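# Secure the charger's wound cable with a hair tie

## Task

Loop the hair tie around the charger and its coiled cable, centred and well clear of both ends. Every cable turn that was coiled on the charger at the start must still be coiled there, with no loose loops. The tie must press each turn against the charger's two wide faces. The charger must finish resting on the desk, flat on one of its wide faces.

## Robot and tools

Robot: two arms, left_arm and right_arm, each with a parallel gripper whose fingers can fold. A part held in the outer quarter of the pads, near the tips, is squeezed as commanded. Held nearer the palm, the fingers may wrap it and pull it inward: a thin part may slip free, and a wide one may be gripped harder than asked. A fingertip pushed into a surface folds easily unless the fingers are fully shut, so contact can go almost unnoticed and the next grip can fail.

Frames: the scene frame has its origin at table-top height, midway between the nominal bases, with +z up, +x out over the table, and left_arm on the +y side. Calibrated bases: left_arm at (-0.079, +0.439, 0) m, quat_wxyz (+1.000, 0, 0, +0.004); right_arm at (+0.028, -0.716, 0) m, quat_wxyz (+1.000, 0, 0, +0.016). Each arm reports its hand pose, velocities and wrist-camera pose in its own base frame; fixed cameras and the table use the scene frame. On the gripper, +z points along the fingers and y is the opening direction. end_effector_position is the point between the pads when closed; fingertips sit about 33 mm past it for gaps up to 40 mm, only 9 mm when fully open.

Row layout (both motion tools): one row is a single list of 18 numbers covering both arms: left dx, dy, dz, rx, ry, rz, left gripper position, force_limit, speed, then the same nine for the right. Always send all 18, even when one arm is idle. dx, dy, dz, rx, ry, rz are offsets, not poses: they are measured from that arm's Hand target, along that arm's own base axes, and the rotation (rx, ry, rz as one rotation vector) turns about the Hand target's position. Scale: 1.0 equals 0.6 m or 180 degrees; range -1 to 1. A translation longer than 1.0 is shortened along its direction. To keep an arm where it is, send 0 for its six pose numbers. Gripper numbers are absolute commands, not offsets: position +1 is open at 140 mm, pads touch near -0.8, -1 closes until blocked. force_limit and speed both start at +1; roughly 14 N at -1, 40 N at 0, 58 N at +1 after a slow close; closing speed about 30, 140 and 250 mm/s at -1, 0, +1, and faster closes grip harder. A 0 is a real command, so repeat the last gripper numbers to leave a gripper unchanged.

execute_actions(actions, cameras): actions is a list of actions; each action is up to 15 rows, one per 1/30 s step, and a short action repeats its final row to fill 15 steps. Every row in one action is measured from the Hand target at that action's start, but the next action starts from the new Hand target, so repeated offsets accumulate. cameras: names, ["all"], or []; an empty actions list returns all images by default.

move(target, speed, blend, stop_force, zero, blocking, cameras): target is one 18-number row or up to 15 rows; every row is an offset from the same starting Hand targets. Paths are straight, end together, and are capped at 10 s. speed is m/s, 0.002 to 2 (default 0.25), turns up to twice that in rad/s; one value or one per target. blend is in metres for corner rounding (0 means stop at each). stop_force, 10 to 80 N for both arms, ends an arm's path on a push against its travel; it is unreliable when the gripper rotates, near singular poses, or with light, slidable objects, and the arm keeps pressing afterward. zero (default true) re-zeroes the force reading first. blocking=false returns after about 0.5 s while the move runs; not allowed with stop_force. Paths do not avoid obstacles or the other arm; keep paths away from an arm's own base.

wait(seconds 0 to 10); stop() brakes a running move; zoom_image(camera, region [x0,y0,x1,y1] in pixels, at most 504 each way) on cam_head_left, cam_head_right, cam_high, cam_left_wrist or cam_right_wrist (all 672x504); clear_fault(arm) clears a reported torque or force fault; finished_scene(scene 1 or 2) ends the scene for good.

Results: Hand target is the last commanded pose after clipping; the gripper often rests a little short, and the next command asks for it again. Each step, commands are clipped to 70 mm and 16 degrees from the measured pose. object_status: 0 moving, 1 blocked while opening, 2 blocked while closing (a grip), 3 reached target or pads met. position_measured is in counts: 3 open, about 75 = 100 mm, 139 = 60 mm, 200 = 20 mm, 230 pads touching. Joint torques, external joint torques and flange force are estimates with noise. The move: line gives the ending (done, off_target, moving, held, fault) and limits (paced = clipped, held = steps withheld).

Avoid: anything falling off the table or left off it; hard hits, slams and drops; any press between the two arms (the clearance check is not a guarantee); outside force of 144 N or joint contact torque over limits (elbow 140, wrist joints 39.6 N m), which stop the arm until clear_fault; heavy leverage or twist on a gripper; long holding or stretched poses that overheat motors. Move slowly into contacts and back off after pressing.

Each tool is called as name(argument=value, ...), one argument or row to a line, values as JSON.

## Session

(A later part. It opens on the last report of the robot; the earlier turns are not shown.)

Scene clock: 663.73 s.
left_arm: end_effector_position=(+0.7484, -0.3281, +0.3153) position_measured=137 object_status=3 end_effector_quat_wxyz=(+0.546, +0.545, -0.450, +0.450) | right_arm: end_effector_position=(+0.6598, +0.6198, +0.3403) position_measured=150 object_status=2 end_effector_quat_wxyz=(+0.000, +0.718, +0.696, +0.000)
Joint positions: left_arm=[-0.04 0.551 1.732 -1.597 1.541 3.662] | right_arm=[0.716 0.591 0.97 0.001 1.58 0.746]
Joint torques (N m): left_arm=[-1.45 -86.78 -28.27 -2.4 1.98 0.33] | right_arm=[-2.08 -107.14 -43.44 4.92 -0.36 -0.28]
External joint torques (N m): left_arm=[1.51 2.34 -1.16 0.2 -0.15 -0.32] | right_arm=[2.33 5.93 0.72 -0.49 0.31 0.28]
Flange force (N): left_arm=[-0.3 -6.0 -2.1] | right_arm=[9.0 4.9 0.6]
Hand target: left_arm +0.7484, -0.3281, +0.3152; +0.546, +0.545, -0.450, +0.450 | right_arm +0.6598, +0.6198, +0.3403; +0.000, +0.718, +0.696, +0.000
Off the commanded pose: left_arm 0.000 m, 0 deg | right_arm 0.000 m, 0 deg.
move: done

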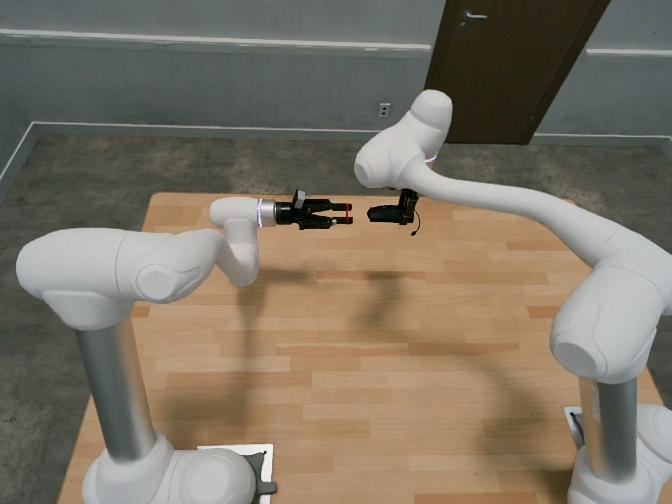

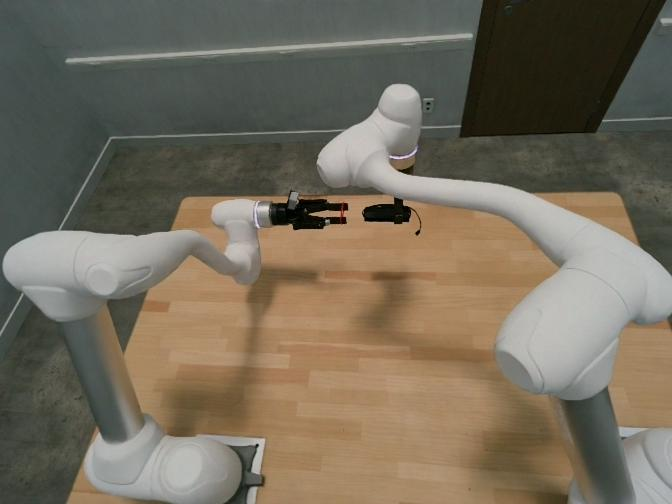

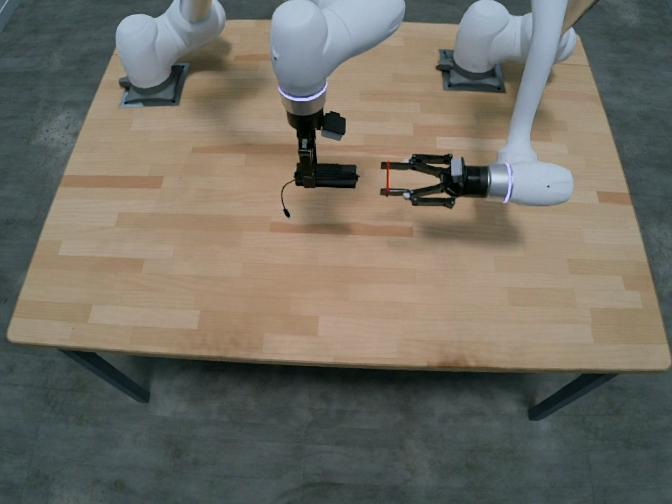

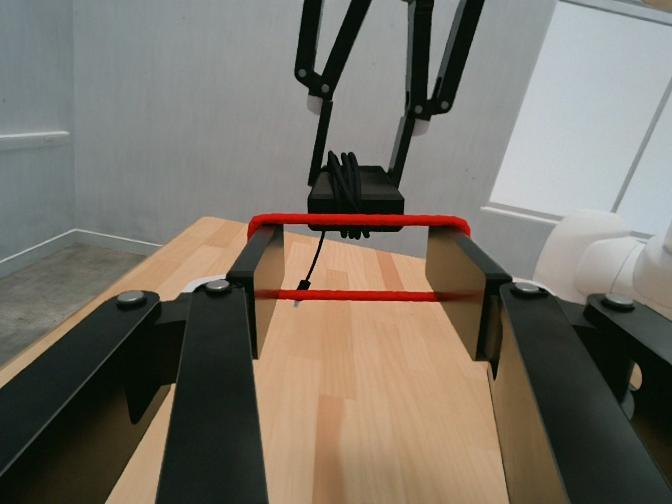

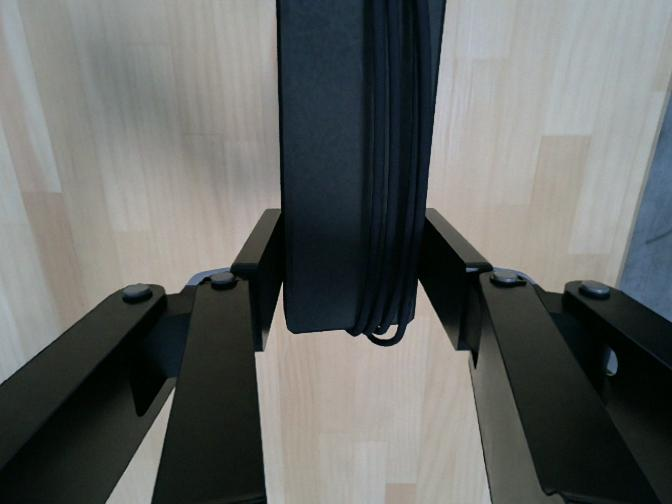

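move(
  target=[0,-0.1,0.0015,0,0,0,-0.07,1,-0.5,0,0,0,0,0,0,-1,0.3,-1],
  cameras=["cam_left_wrist","cam_high","cam_head_left","cam_right_wrist"],
  speed=0.06,
)

zoom_image(
  camera="cam_left_wrist",
  region=[220, 80, 500, 320],
)

zoom_image(
  camera="cam_high",
  region=[280, 110, 440, 230],
)

zoom_image(
  camera="cam_head_left",
  region=[320, 180, 440, 240],
)

Scene clock: 677.37 s.
left_arm: end_effector_position=(+0.7484, -0.3881, +0.3161) position_measured=137 object_status=3 end_effector_quat_wxyz=(+0.546, +0.545, -0.450, +0.450) | right_arm: end_effector_position=(+0.6598, +0.6198, +0.3403) position_measured=150 object_status=2 end_effector_quat_wxyz=(+0.000, +0.718, +0.696, +0.000)
Joint positions: left_arm=[-0.12 0.553 1.727 -1.649 1.48 3.662] | right_arm=[0.716 0.591 0.97 0.001 1.58 0.746]
Joint torques (N m): left_arm=[-1.62 -85.85 -28.56 -2.6 1.96 0.35] | right_arm=[-1.98 -107.13 -43.45 4.95 -0.38 -0.28]
External joint torques (N m): left_arm=[1.78 1.13 -1.18 0.24 -0.13 -0.34] | right_arm=[1.86 5.81 0.71 -0.53 0.33 0.28]
Flange force (N): left_arm=[0.8 -4.5 -2.1] | right_arm=[8.5 5.1 0.6]
Hand target: left_arm +0.7484, -0.3881, +0.3161; +0.546, +0.545, -0.450, +0.450 | right_arm +0.6598, +0.6198, +0.3403; +0.000, +0.718, +0.696, +0.000
Off the commanded pose: left_arm 0.000 m, 0 deg | right_arm 0.000 m, 0 deg.
move: done
Images, in order (width x height): cam_head_left 672x504, cam_high 672x504, cam_left_wrist 672x504, cam_right_wrist 672x504.

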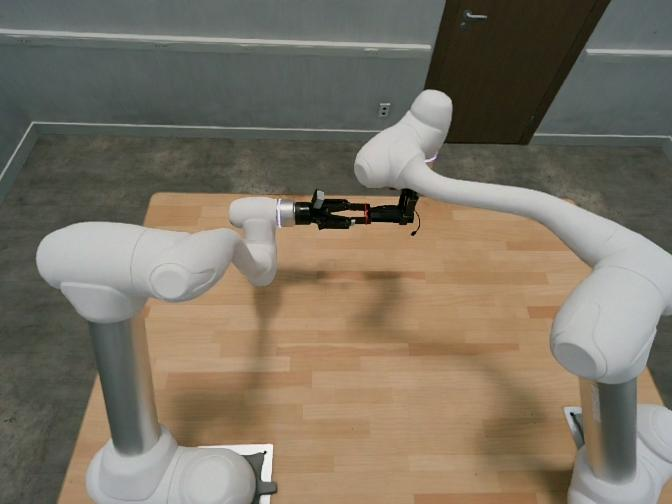

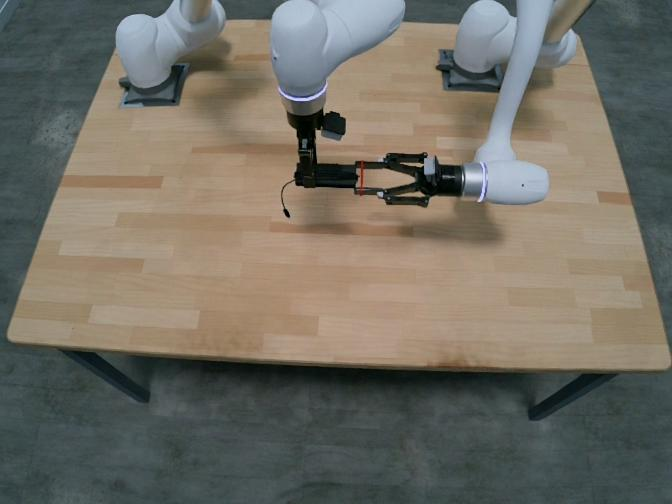

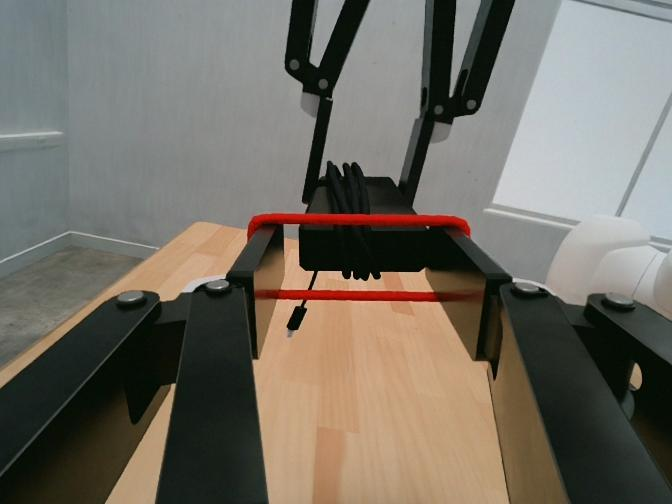

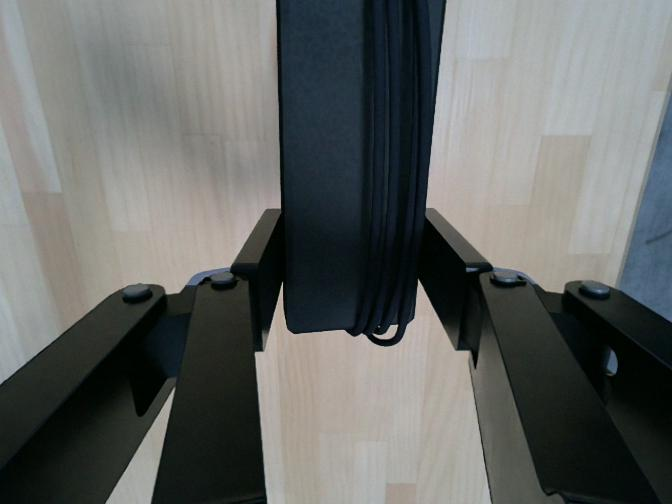

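Scaled by 1.800.

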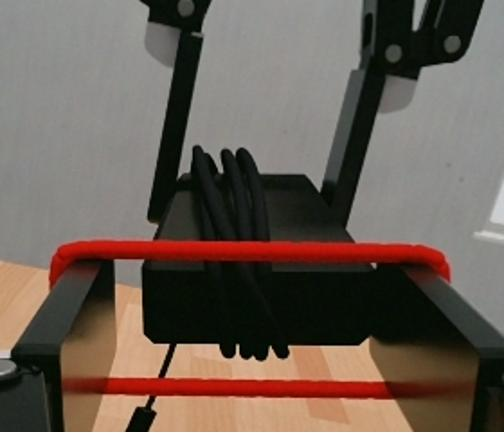

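Scaled by 3.150.

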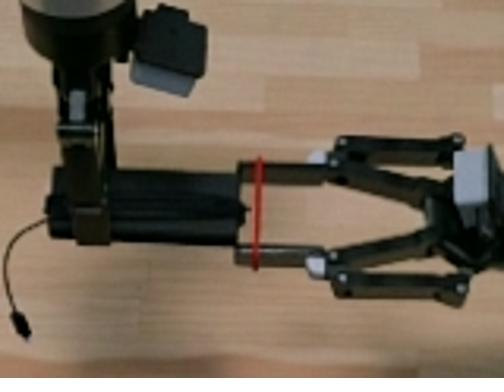

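Scaled by 4.200.

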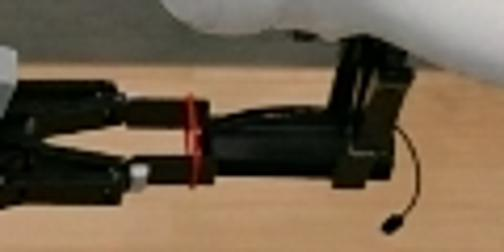

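move(
  target=[
    [0,0,-0.0055,0,0,0,-0.07,1,-0.5,0,0,0,0,0,0,-1,0.3,-1],
    [0,-0.025,-0.0055,0,0,0,-0.07,1,-0.5,0,0,0,0,0,0,-1,0.3,-1],
  ],
  cameras=["cam_left_wrist","cam_high","cam_head_left"],
  speed=0.04,
)

zoom_image(
  camera="cam_left_wrist",
  region=[220, 80, 500, 320],
)

zoom_image(
  camera="cam_head_left",
  region=[320, 180, 440, 240],
)

Scene clock: 688.80 s.
left_arm: end_effector_position=(+0.7484, -0.4031, +0.3128) position_measured=137 object_status=3 end_effector_quat_wxyz=(+0.546, +0.545, -0.450, +0.450) | right_arm: end_effector_position=(+0.6598, +0.6198, +0.3403) position_measured=150 object_status=2 end_effector_quat_wxyz=(+0.000, +0.718, +0.696, +0.000)
Joint positions: left_arm=[-0.14 0.558 1.726 -1.662 1.466 3.667] | right_arm=[0.716 0.591 0.97 0.001 1.58 0.746]
Joint torques (N m): left_arm=[-1.64 -84.71 -29.44 -3.16 0.78 0.37] | right_arm=[2.15 -108.27 -43.85 6.59 -0.1 -0.61]
External joint torques (N m): left_arm=[1.71 -0.51 -0.23 0.78 1.06 -0.36] | right_arm=[-2.11 6.88 1.19 -2.17 0.06 0.61]
Flange force (N): left_arm=[1.3 -0.5 -4.0] | right_arm=[5.7 8.0 1.9]
Hand target: left_arm +0.7484, -0.4031, +0.3128; +0.546, +0.545, -0.450, +0.450 | right_arm +0.6598, +0.6198, +0.3403; +0.000, +0.718, +0.696, +0.000
Off the commanded pose: left_arm 0.000 m, 0 deg | right_arm 0.000 m, 0 deg.
move: done
Images, in order (width x height): cam_head_left 672x504, cam_high 672x504, cam_left_wrist 672x504.

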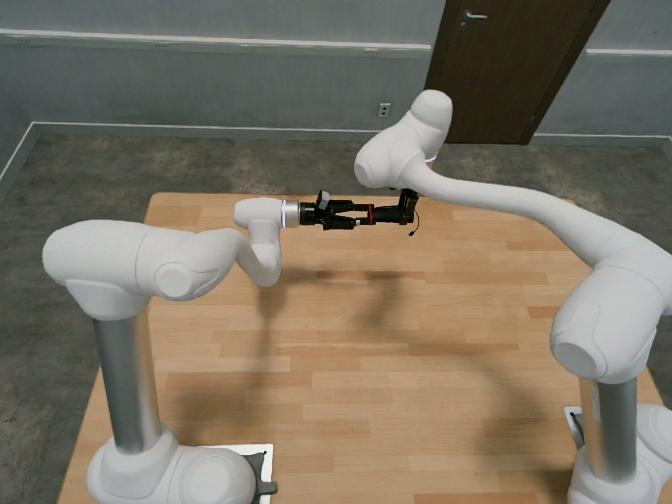

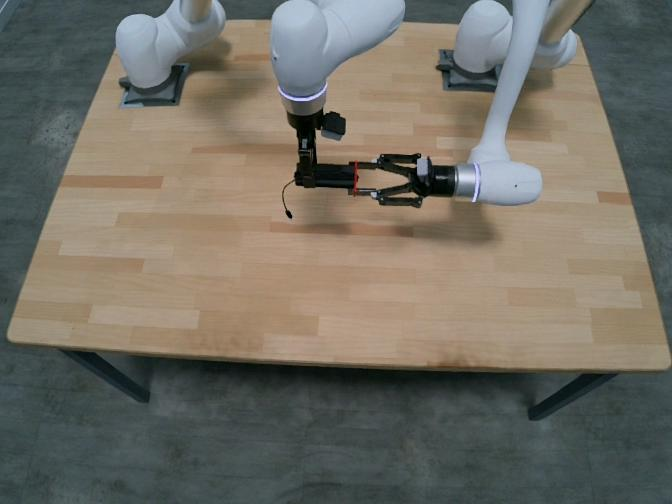

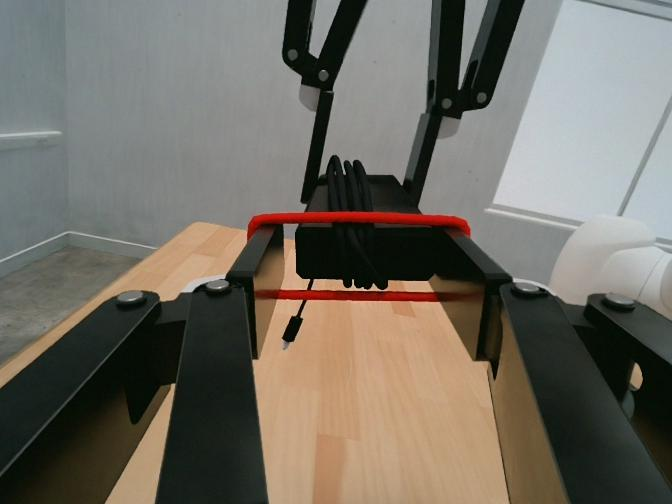

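Scaled by 1.800.

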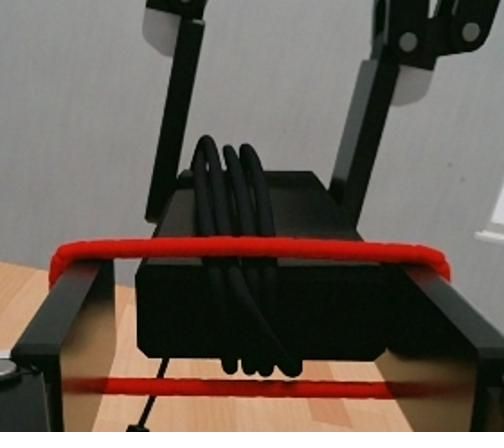

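Scaled by 4.200.

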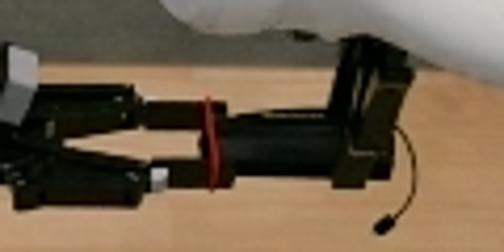

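move(
  target=[
    [0,0.023,0,0,0,0,-0.07,1,-0.5,0,0,0,0,0,0,-1,0.3,-1],
    [0,0.023,0.0063,0,0,0,-0.07,1,-0.5,0,0,0,0,0,0,-1,0.3,-1],
  ],
  cameras=["cam_left_wrist","cam_high","cam_head_left"],
  speed=0.04,
)

zoom_image(
  camera="cam_left_wrist",
  region=[280, 140, 420, 320],
)

zoom_image(
  camera="cam_head_left",
  region=[340, 190, 430, 240],
)

zoom_image(
  camera="cam_high",
  region=[280, 140, 400, 220],
)

Scene clock: 701.10 s.
left_arm: end_effector_position=(+0.7484, -0.3893, +0.3165) position_measured=137 object_status=3 end_effector_quat_wxyz=(+0.546, +0.545, -0.450, +0.450) | right_arm: end_effector_position=(+0.6598, +0.6198, +0.3403) position_measured=150 object_status=2 end_effector_quat_wxyz=(+0.000, +0.718, +0.696, +0.000)
Joint positions: left_arm=[-0.122 0.553 1.727 -1.65 1.479 3.662] | right_arm=[0.716 0.591 0.97 0.001 1.58 0.746]
Joint torques (N m): left_arm=[-1.59 -85.61 -28.53 -2.6 2.04 0.34] | right_arm=[-1.67 -107.09 -43.45 4.96 -0.39 -0.3]
External joint torques (N m): left_arm=[1.67 0.8 -1.21 0.23 -0.21 -0.33] | right_arm=[1.92 5.26 0.53 -0.51 0.34 0.3]
Flange force (N): left_arm=[1.1 -4.1 -1.9] | right_arm=[8.2 4.7 0.3]
Hand target: left_arm +0.7484, -0.3893, +0.3166; +0.546, +0.545, -0.450, +0.450 | right_arm +0.6598, +0.6198, +0.3403; +0.000, +0.718, +0.696, +0.000
Off the commanded pose: left_arm 0.000 m, 0 deg | right_arm 0.000 m, 0 deg.
move: done
Images, in order (width x height): cam_head_left 672x504, cam_high 672x504, cam_left_wrist 672x504.

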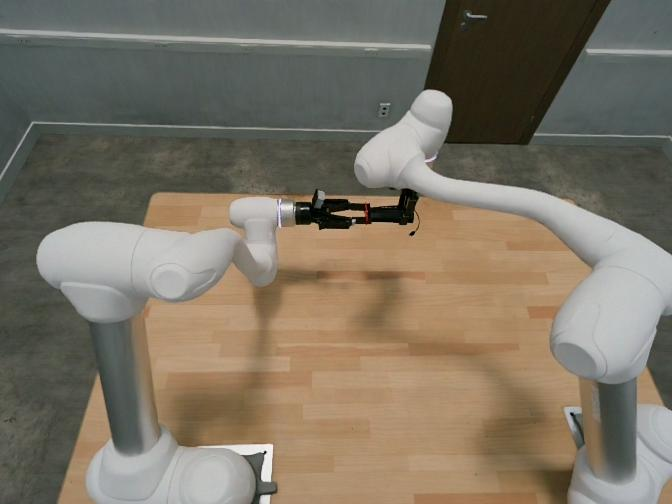

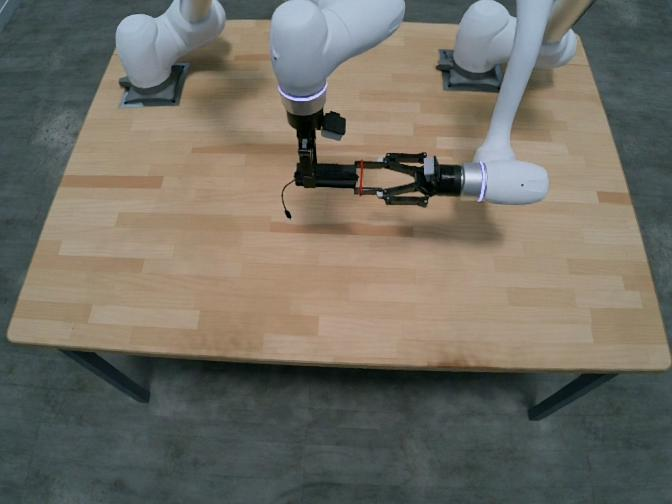

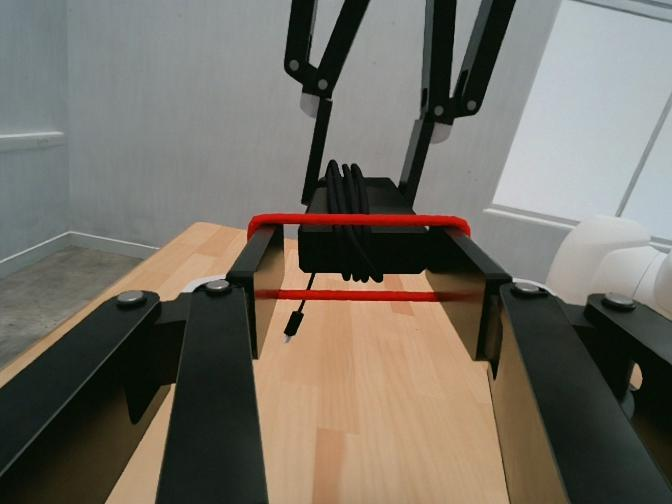

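Scaled by 2.800.

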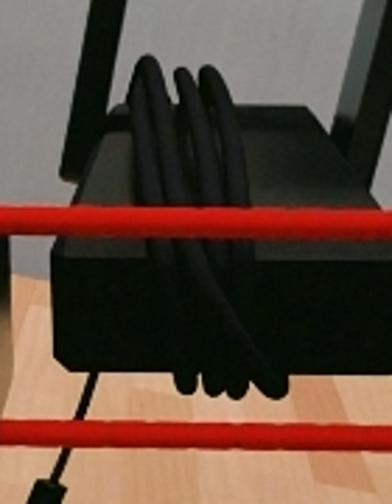

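Scaled by 5.600.

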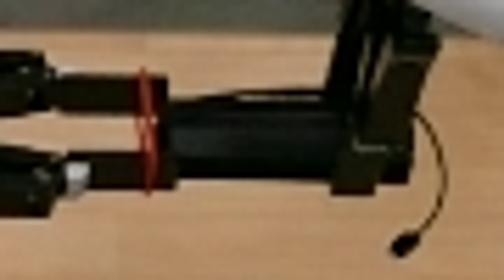

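Scaled by 4.200.

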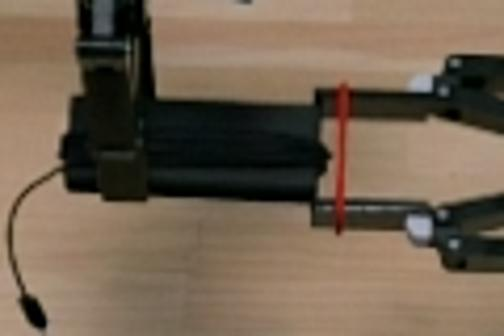

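move(
  target=[0,-0.028,0.001,0,0,0,-0.07,1,-0.5,0,0,0,0,0,0,-1,0.3,-1],
  cameras=["cam_left_wrist","cam_high","cam_head_left"],
  speed=0.04,
)

zoom_image(
  camera="cam_left_wrist",
  region=[280, 140, 420, 320],
)

zoom_image(
  camera="cam_head_left",
  region=[340, 190, 430, 240],
)

zoom_image(
  camera="cam_high",
  region=[280, 140, 400, 220],
)

Scene clock: 708.73 s.
left_arm: end_effector_position=(+0.7484, -0.4061, +0.3172) position_measured=137 object_status=3 end_effector_quat_wxyz=(+0.546, +0.545, -0.450, +0.450) | right_arm: end_effector_position=(+0.6598, +0.6198, +0.3403) position_measured=150 object_status=2 end_effector_quat_wxyz=(+0.000, +0.718, +0.696, +0.000)
Joint positions: left_arm=[-0.144 0.554 1.723 -1.664 1.462 3.661] | right_arm=[0.716 0.591 0.97 0.001 1.58 0.746]
Joint torques (N m): left_arm=[-2 -86.58 -29.04 -2.84 1.95 0.31] | right_arm=[-1.02 -106.61 -43.3 5.36 -0.47 -0.35]
External joint torques (N m): left_arm=[1.67 1.51 -0.89 0.4 -0.12 -0.3] | right_arm=[1 5.8 0.84 -0.97 0.42 0.35]
Flange force (N): left_arm=[0.3 -4.5 -2.0] | right_arm=[7.6 5.5 0.7]
Hand target: left_arm +0.7484, -0.4061, +0.3172; +0.546, +0.545, -0.450, +0.450 | right_arm +0.6598, +0.6198, +0.3403; +0.000, +0.718, +0.696, +0.000
Off the commanded pose: left_arm 0.000 m, 0 deg | right_arm 0.000 m, 0 deg.
move: done
Images, in order (width x height): cam_head_left 672x504, cam_high 672x504, cam_left_wrist 672x504.

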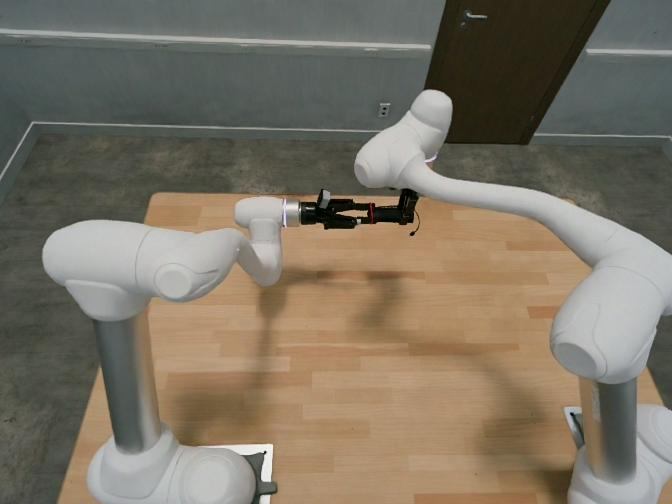

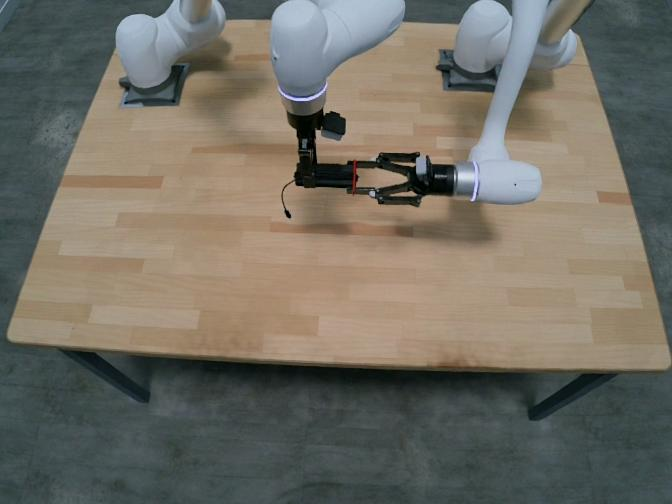

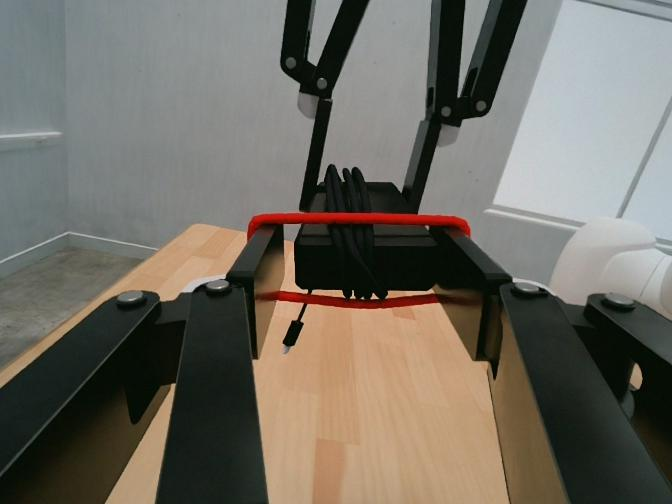

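Scaled by 2.800.

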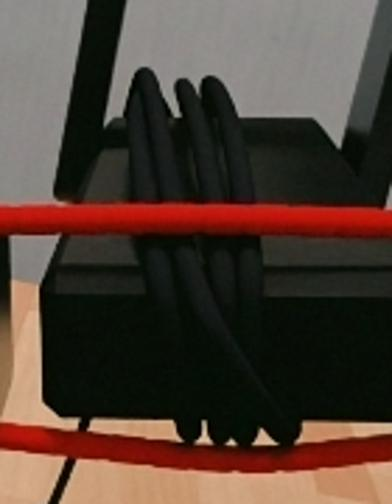

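Scaled by 5.600.

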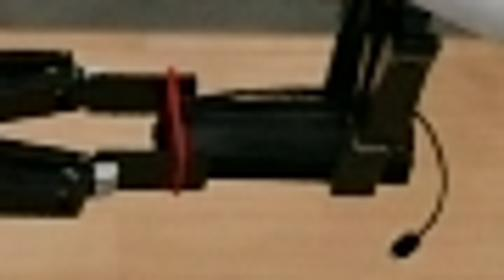

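Scaled by 4.200.

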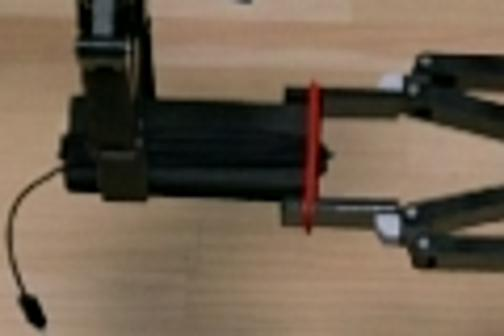

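move(
  target=[0,-0.04,0.0,0,0,0,-0.07,1,-0.5,0,0,0,0,0,0,-1,0.3,-1],
  cameras=["cam_left_wrist","cam_high","cam_head_left"],
  speed=0.04,
)

zoom_image(
  camera="cam_left_wrist",
  region=[260, 140, 460, 340],
)

zoom_image(
  camera="cam_head_left",
  region=[340, 190, 430, 240],
)

zoom_image(
  camera="cam_high",
  region=[280, 140, 400, 220],
)

Scene clock: 713.77 s.
left_arm: end_effector_position=(+0.7484, -0.4301, +0.3172) position_measured=137 object_status=3 end_effector_quat_wxyz=(+0.546, +0.545, -0.450, +0.450) | right_arm: end_effector_position=(+0.6598, +0.6198, +0.3403) position_measured=150 object_status=2 end_effector_quat_wxyz=(+0.000, +0.718, +0.696, +0.000)
Joint positions: left_arm=[-0.175 0.557 1.717 -1.685 1.438 3.661] | right_arm=[0.716 0.591 0.97 0.001 1.58 0.746]
Joint torques (N m): left_arm=[-1.64 -85.55 -30.66 -3.77 0.41 0.38] | right_arm=[3.79 -107.9 -43.3 7.22 0.08 -0.53]
External joint torques (N m): left_arm=[1.64 0.07 0.6 1.29 1.42 -0.37] | right_arm=[-3.97 6.94 0.69 -2.82 -0.13 0.53]
Flange force (N): left_arm=[0.2 0.1 -4.8] | right_arm=[5.2 10.5 1.4]
Hand target: left_arm +0.7484, -0.4301, +0.3172; +0.546, +0.545, -0.450, +0.450 | right_arm +0.6598, +0.6198, +0.3403; +0.000, +0.718, +0.696, +0.000
Off the commanded pose: left_arm 0.000 m, 0 deg | right_arm 0.000 m, 0 deg.
move: done
Images, in order (width x height): cam_head_left 672x504, cam_high 672x504, cam_left_wrist 672x504.

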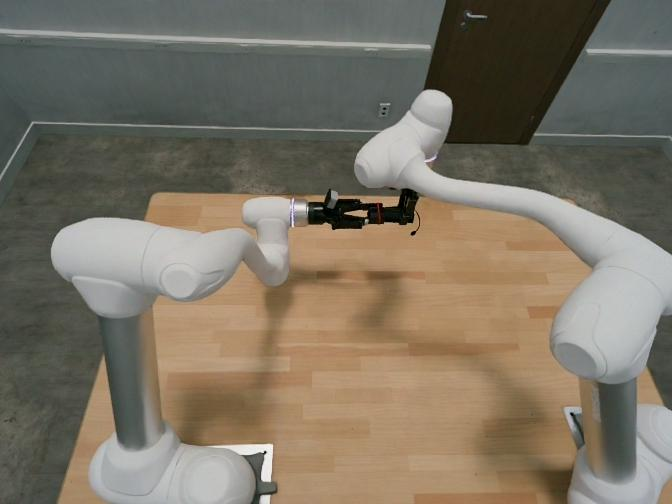

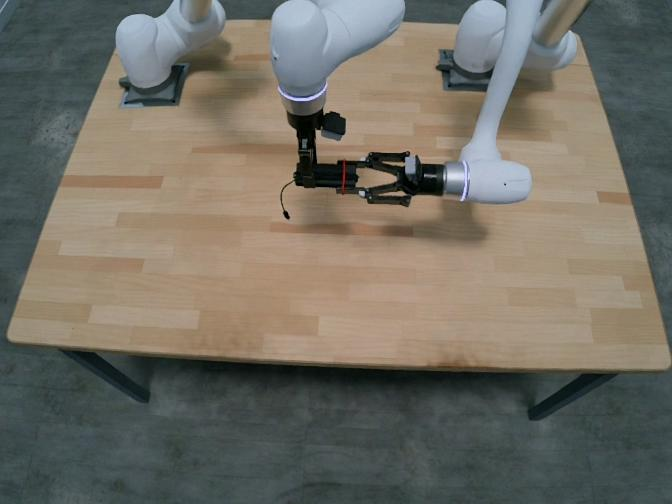

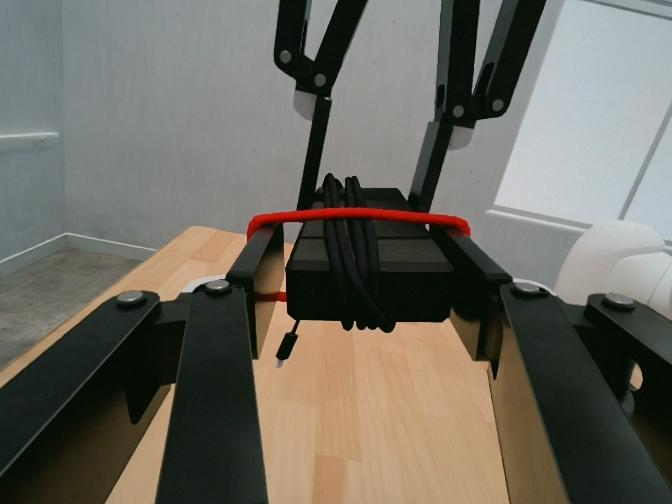

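Scaled by 2.520.

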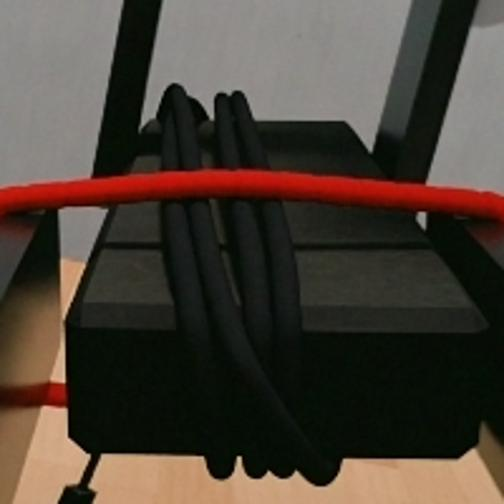

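Scaled by 5.600.

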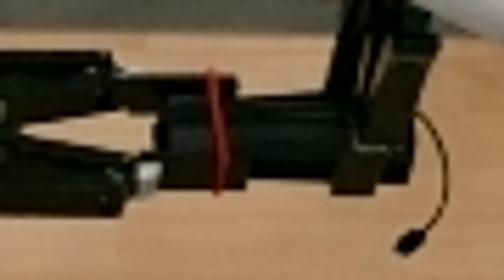

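Scaled by 4.200.

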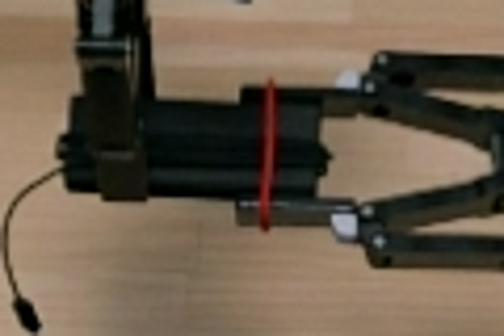

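move(
  target=[0,-0.055,0.0,0,0,0,-0.07,1,-0.5,0,0,0,0,0,0,-1,0.3,-1],
  cameras=["cam_left_wrist","cam_high","cam_head_left"],
  speed=0.04,
)

zoom_image(
  camera="cam_left_wrist",
  region=[240, 140, 480, 380],
)

zoom_image(
  camera="cam_head_left",
  region=[340, 190, 430, 240],
)

zoom_image(
  camera="cam_high",
  region=[280, 140, 400, 220],
)

Scene clock: 720.67 s.
left_arm: end_effector_position=(+0.7484, -0.4631, +0.3172) position_measured=137 object_status=3 end_effector_quat_wxyz=(+0.546, +0.545, -0.450, +0.450) | right_arm: end_effector_position=(+0.6598, +0.6198, +0.3403) position_measured=150 object_status=2 end_effector_quat_wxyz=(+0.000, +0.718, +0.696, +0.000)
Joint positions: left_arm=[-0.218 0.563 1.706 -1.712 1.405 3.66] | right_arm=[0.716 0.591 0.97 0.001 1.58 0.746]
Joint torques (N m): left_arm=[0.48 -81.91 -34.73 -6.4 -3.72 0.39] | right_arm=[16.89 -111.29 -42.73 12.22 2.09 -0.66]
External joint torques (N m): left_arm=[-0.21 -4.51 4.36 3.85 5.55 -0.38] | right_arm=[-16.97 10.64 0.32 -7.83 -2.13 0.66]
Flange force (N): left_arm=[0.5 13.3 -11.0] | right_arm=[-1.1 24.4 4.2]
Hand target: left_arm +0.7484, -0.4631, +0.3172; +0.546, +0.545, -0.450, +0.450 | right_arm +0.6598, +0.6198, +0.3403; +0.000, +0.718, +0.696, +0.000
Off the commanded pose: left_arm 0.000 m, 0 deg | right_arm 0.000 m, 0 deg.
move: done
Images, in order (width x height): cam_head_left 672x504, cam_high 672x504, cam_left_wrist 672x504.

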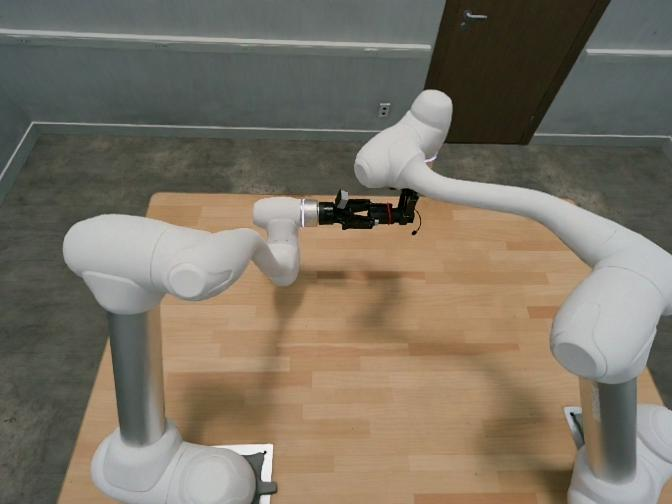

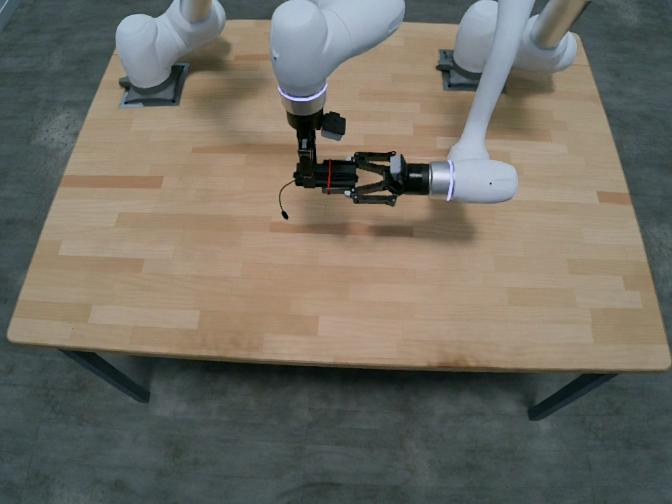

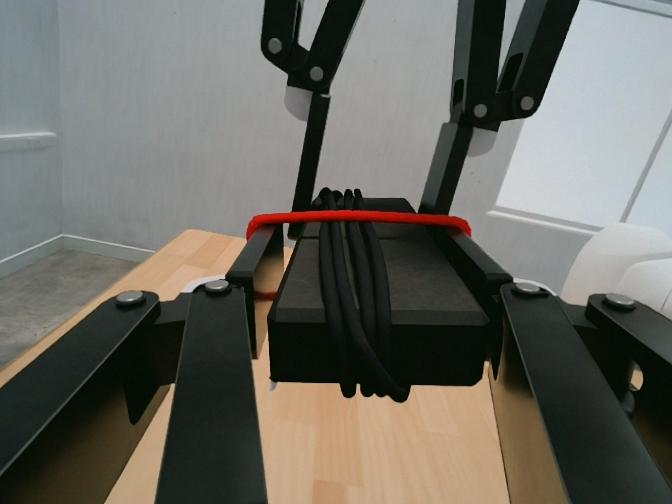

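Scaled by 2.100.

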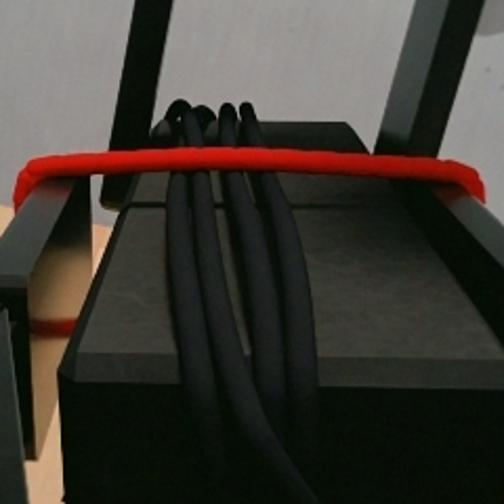

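Scaled by 5.600.

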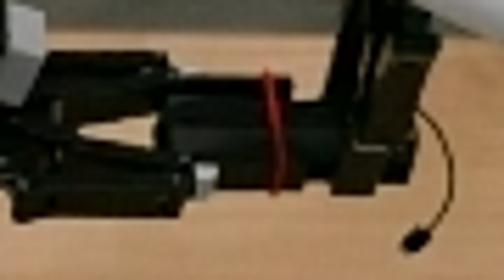

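Scaled by 4.200.

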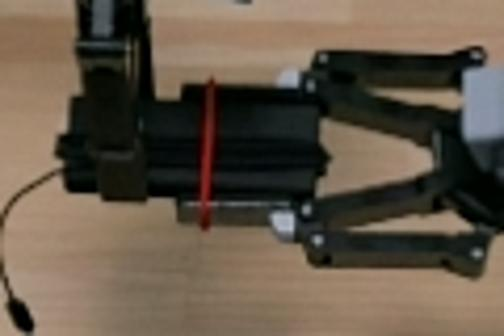

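move(
  target=[0,0.015,0.0,0,0,0,-0.07,1,-0.5,0,0,0,0,0,0,-1,0.3,-1],
  cameras=["cam_left_wrist","cam_high"],
  speed=0.04,
)

zoom_image(
  camera="cam_high",
  region=[280, 140, 400, 220],
)

Scene clock: 766.17 s.
left_arm: end_effector_position=(+0.7484, -0.4541, +0.3172) position_measured=137 object_status=3 end_effector_quat_wxyz=(+0.546, +0.545, -0.450, +0.450) | right_arm: end_effector_position=(+0.6598, +0.6198, +0.3403) position_measured=150 object_status=2 end_effector_quat_wxyz=(+0.000, +0.718, +0.696, +0.000)
Joint positions: left_arm=[-0.207 0.562 1.709 -1.705 1.414 3.66] | right_arm=[0.716 0.591 0.97 0.001 1.58 0.746]
Joint torques (N m): left_arm=[6.83 -84.47 -32.01 -4.8 -1.05 0.31] | right_arm=[2.7 -110.49 -40.44 6.47 3.57 -0.87]
External joint torques (N m): left_arm=[-6.71 -1.8 1.68 2.25 2.88 -0.3] | right_arm=[-2.69 9.14 -2.34 -2.03 -3.62 0.87]
Flange force (N): left_arm=[0.2 6.6 3.0] | right_arm=[13.3 16.2 2.1]
Hand target: left_arm +0.7484, -0.4541, +0.3172; +0.546, +0.545, -0.450, +0.450 | right_arm +0.6598, +0.6198, +0.3403; +0.000, +0.718, +0.696, +0.000
Off the commanded pose: left_arm 0.000 m, 0 deg | right_arm 0.000 m, 0 deg.
move: done
Images, in order (width x height): cam_high 672x504, cam_left_wrist 672x504.

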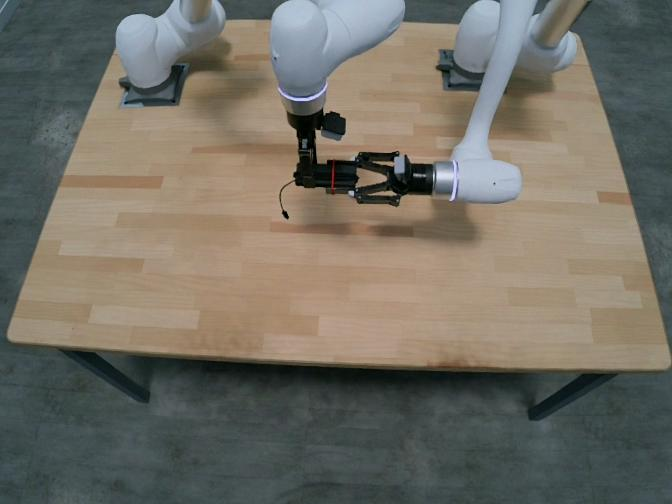

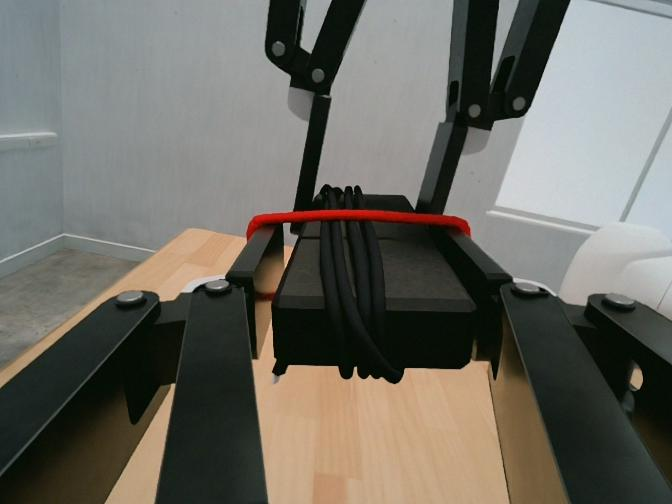

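Scaled by 4.200.

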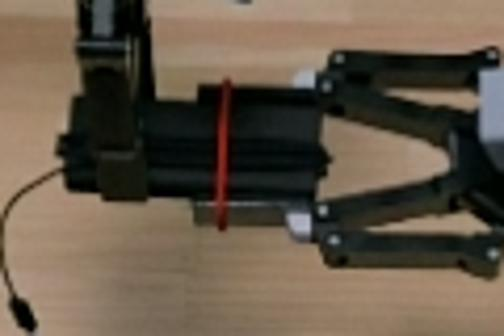

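move(
  target=[-0.004,0,0.0,0,0,0,-0.07,1,-0.5,0,0,0,0,0,0,-1,0.3,-1],
  speed=0.04,
)

move(
  target=[0,0,0.0,0,0,0,-1,-0.7,-1,0,0,0,0,0,0,-1,0.3,-1],
  speed=0.04,
)

wait(
  seconds=1,
  cameras=["cam_left_wrist","cam_high","cam_right_wrist"],
)

zoom_image(
  camera="cam_high",
  region=[280, 140, 400, 220],
)

Scene clock: 774.10 s.
left_arm: end_effector_position=(+0.7460, -0.4541, +0.3172) position_measured=137 object_status=3 end_effector_quat_wxyz=(+0.546, +0.545, -0.450, +0.450) | right_arm: end_effector_position=(+0.6597, +0.6198, +0.3403) position_measured=150 object_status=2 end_effector_quat_wxyz=(+0.000, +0.718, +0.696, +0.000)
Joint positions: left_arm=[-0.207 0.559 1.715 -1.706 1.414 3.663] | right_arm=[0.716 0.591 0.97 0.001 1.58 0.746]
Joint torques (N m): left_arm=[-1.65 -86.99 -28.93 -2.78 2.07 0.3] | right_arm=[-2.35 -106.96 -43.28 4.86 -0.45 -0.29]
External joint torques (N m): left_arm=[1.41 1.19 -1.29 0.23 -0.24 -0.29] | right_arm=[2.14 5.6 0.57 -0.45 0.41 0.29]
Flange force (N): left_arm=[0.9 -4.9 -1.1] | right_arm=[8.8 5.0 0.2]
Hand target: left_arm +0.7460, -0.4541, +0.3172; +0.546, +0.545, -0.450, +0.450 | right_arm +0.6598, +0.6198, +0.3403; +0.000, +0.718, +0.696, +0.000
Off the commanded pose: left_arm 0.000 m, 0 deg | right_arm 0.000 m, 0 deg.
move: done

Scene clock: 774.70 s.
left_arm: end_effector_position=(+0.7459, -0.4541, +0.3172) position_measured=149 object_status=2 end_effector_quat_wxyz=(+0.546, +0.545, -0.450, +0.450) | right_arm: end_effector_position=(+0.6598, +0.6198, +0.3403) position_measured=150 object_status=2 end_effector_quat_wxyz=(+0.000, +0.718, +0.696, +0.000)
Joint positions: left_arm=[-0.207 0.559 1.715 -1.706 1.414 3.663] | right_arm=[0.716 0.591 0.97 0.001 1.58 0.746]
Joint torques (N m): left_arm=[1.4 -79.41 -37.44 -8.32 -6.19 0.37] | right_arm=[24.62 -112.22 -41.99 15.2 3.18 -0.69]
External joint torques (N m): left_arm=[-1.74 -6.55 7.18 5.77 8.03 -0.36] | right_arm=[-24.93 11.29 -0.59 -10.8 -3.23 0.69]
Flange force (N): left_arm=[-0.4 21.6 -14.4] | right_arm=[-5.5 32.4 4.5]
Hand target: left_arm +0.7460, -0.4541, +0.3172; +0.546, +0.545, -0.450, +0.450 | right_arm +0.6598, +0.6198, +0.3403; +0.000, +0.718, +0.696, +0.000
Off the commanded pose: left_arm 0.000 m, 0 deg | right_arm 0.000 m, 0 deg.
move: done

Scene clock: 775.70 s.
left_arm: end_effector_position=(+0.7459, -0.4542, +0.3172) position_measured=149 object_status=2 end_effector_quat_wxyz=(+0.546, +0.545, -0.450, +0.450) | right_arm: end_effector_position=(+0.6598, +0.6198, +0.3403) position_measured=150 object_status=2 end_effector_quat_wxyz=(+0.000, +0.718, +0.696, +0.000)
Joint positions: left_arm=[-0.207 0.559 1.715 -1.706 1.414 3.663] | right_arm=[0.716 0.591 0.97 0.001 1.58 0.746]
Joint torques (N m): left_arm=[1.43 -79.31 -37.98 -8.74 -6.63 0.43] | right_arm=[25.9 -112 -41.8 15.8 3.36 -0.63]
External joint torques (N m): left_arm=[-1.04 -6.35 7.82 6.23 8.45 -0.42] | right_arm=[-25.96 10.32 -1 -11.38 -3.41 0.63]
Flange force (N): left_arm=[-0.9 22.2 -16.3] | right_arm=[-7.0 32.6 4.1]
Hand target: left_arm +0.7460, -0.4541, +0.3172; +0.546, +0.545, -0.450, +0.450 | right_arm +0.6598, +0.6198, +0.3403; +0.000, +0.718, +0.696, +0.000
Tool commands: left_gripper/position=-1.0 left_gripper/force_limit=-0.7 left_gripper/speed=-1.0 right_gripper/position=-1.0 right_gripper/force_limit=+0.3 right_gripper/speed=-1.0
Off the commanded pose: left_arm 0.000 m, 0 deg | right_arm 0.000 m, 0 deg.
wait: 1.00 s; at rest by 0.17 s
Images, in order (width x height): cam_high 672x504, cam_left_wrist 672x504, cam_right_wrist 672x504.

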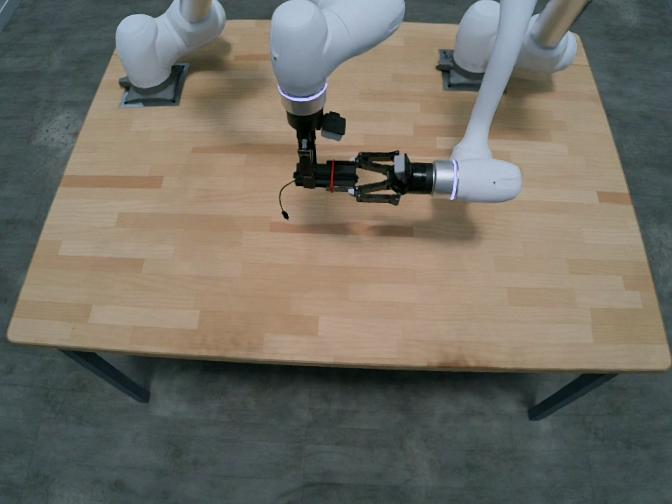

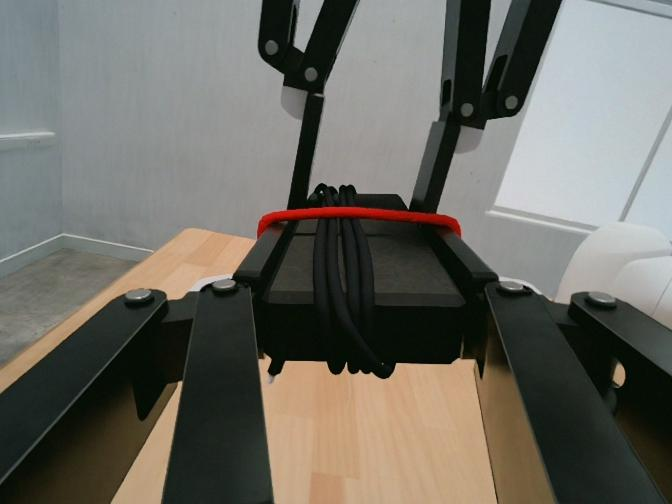

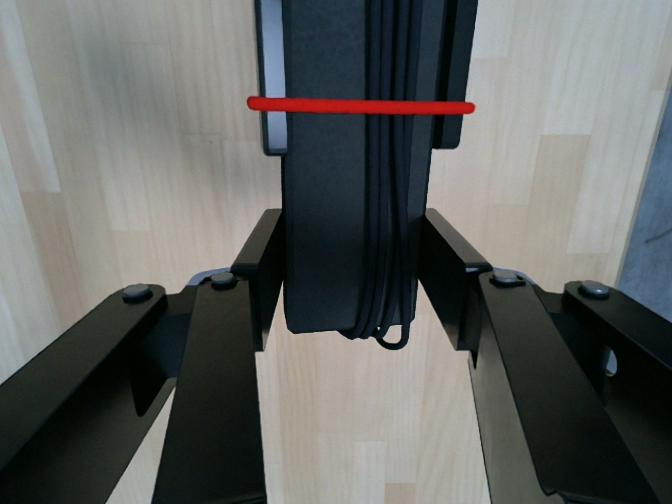

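Scaled by 4.200.

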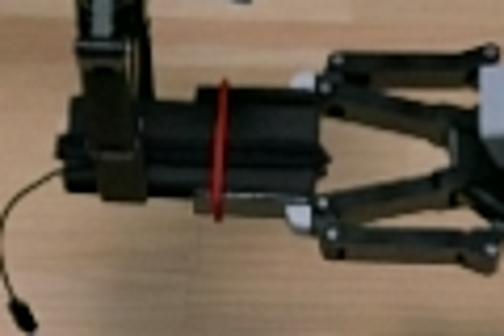

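move(
  target=[0,0.003,0.0,0,0,0,-1,-0.7,-1,0,0,0,0,0,0,-1,0.3,-1],
  speed=0.02,
)

Scene clock: 779.37 s.
left_arm: end_effector_position=(+0.7460, -0.4524, +0.3170) position_measured=149 object_status=2 end_effector_quat_wxyz=(+0.546, +0.545, -0.450, +0.450) | right_arm: end_effector_position=(+0.6597, +0.6199, +0.3403) position_measured=150 object_status=2 end_effector_quat_wxyz=(+0.000, +0.718, +0.696, +0.000)
Joint positions: left_arm=[-0.205 0.558 1.715 -1.704 1.416 3.663] | right_arm=[0.716 0.591 0.97 0.001 1.58 0.746]
Joint torques (N m): left_arm=[25.78 -81.71 -34.44 -7.72 -5.49 0.43] | right_arm=[0.62 -115.62 -34.07 5.25 11.3 -0.85]
External joint torques (N m): left_arm=[-25.89 -3.84 4.27 5.19 7.32 -0.42] | right_arm=[-0.68 13.92 -8.73 -0.82 -11.34 0.85]
Flange force (N): left_arm=[-1.2 18.4 19.7] | right_arm=[29.2 29.0 4.3]
Hand target: left_arm +0.7460, -0.4523, +0.3172; +0.546, +0.545, -0.450, +0.450 | right_arm +0.6598, +0.6198, +0.3403; +0.000, +0.718, +0.696, +0.000
Off the commanded pose: left_arm 0.000 m, 0 deg | right_arm 0.000 m, 0 deg.
move: done


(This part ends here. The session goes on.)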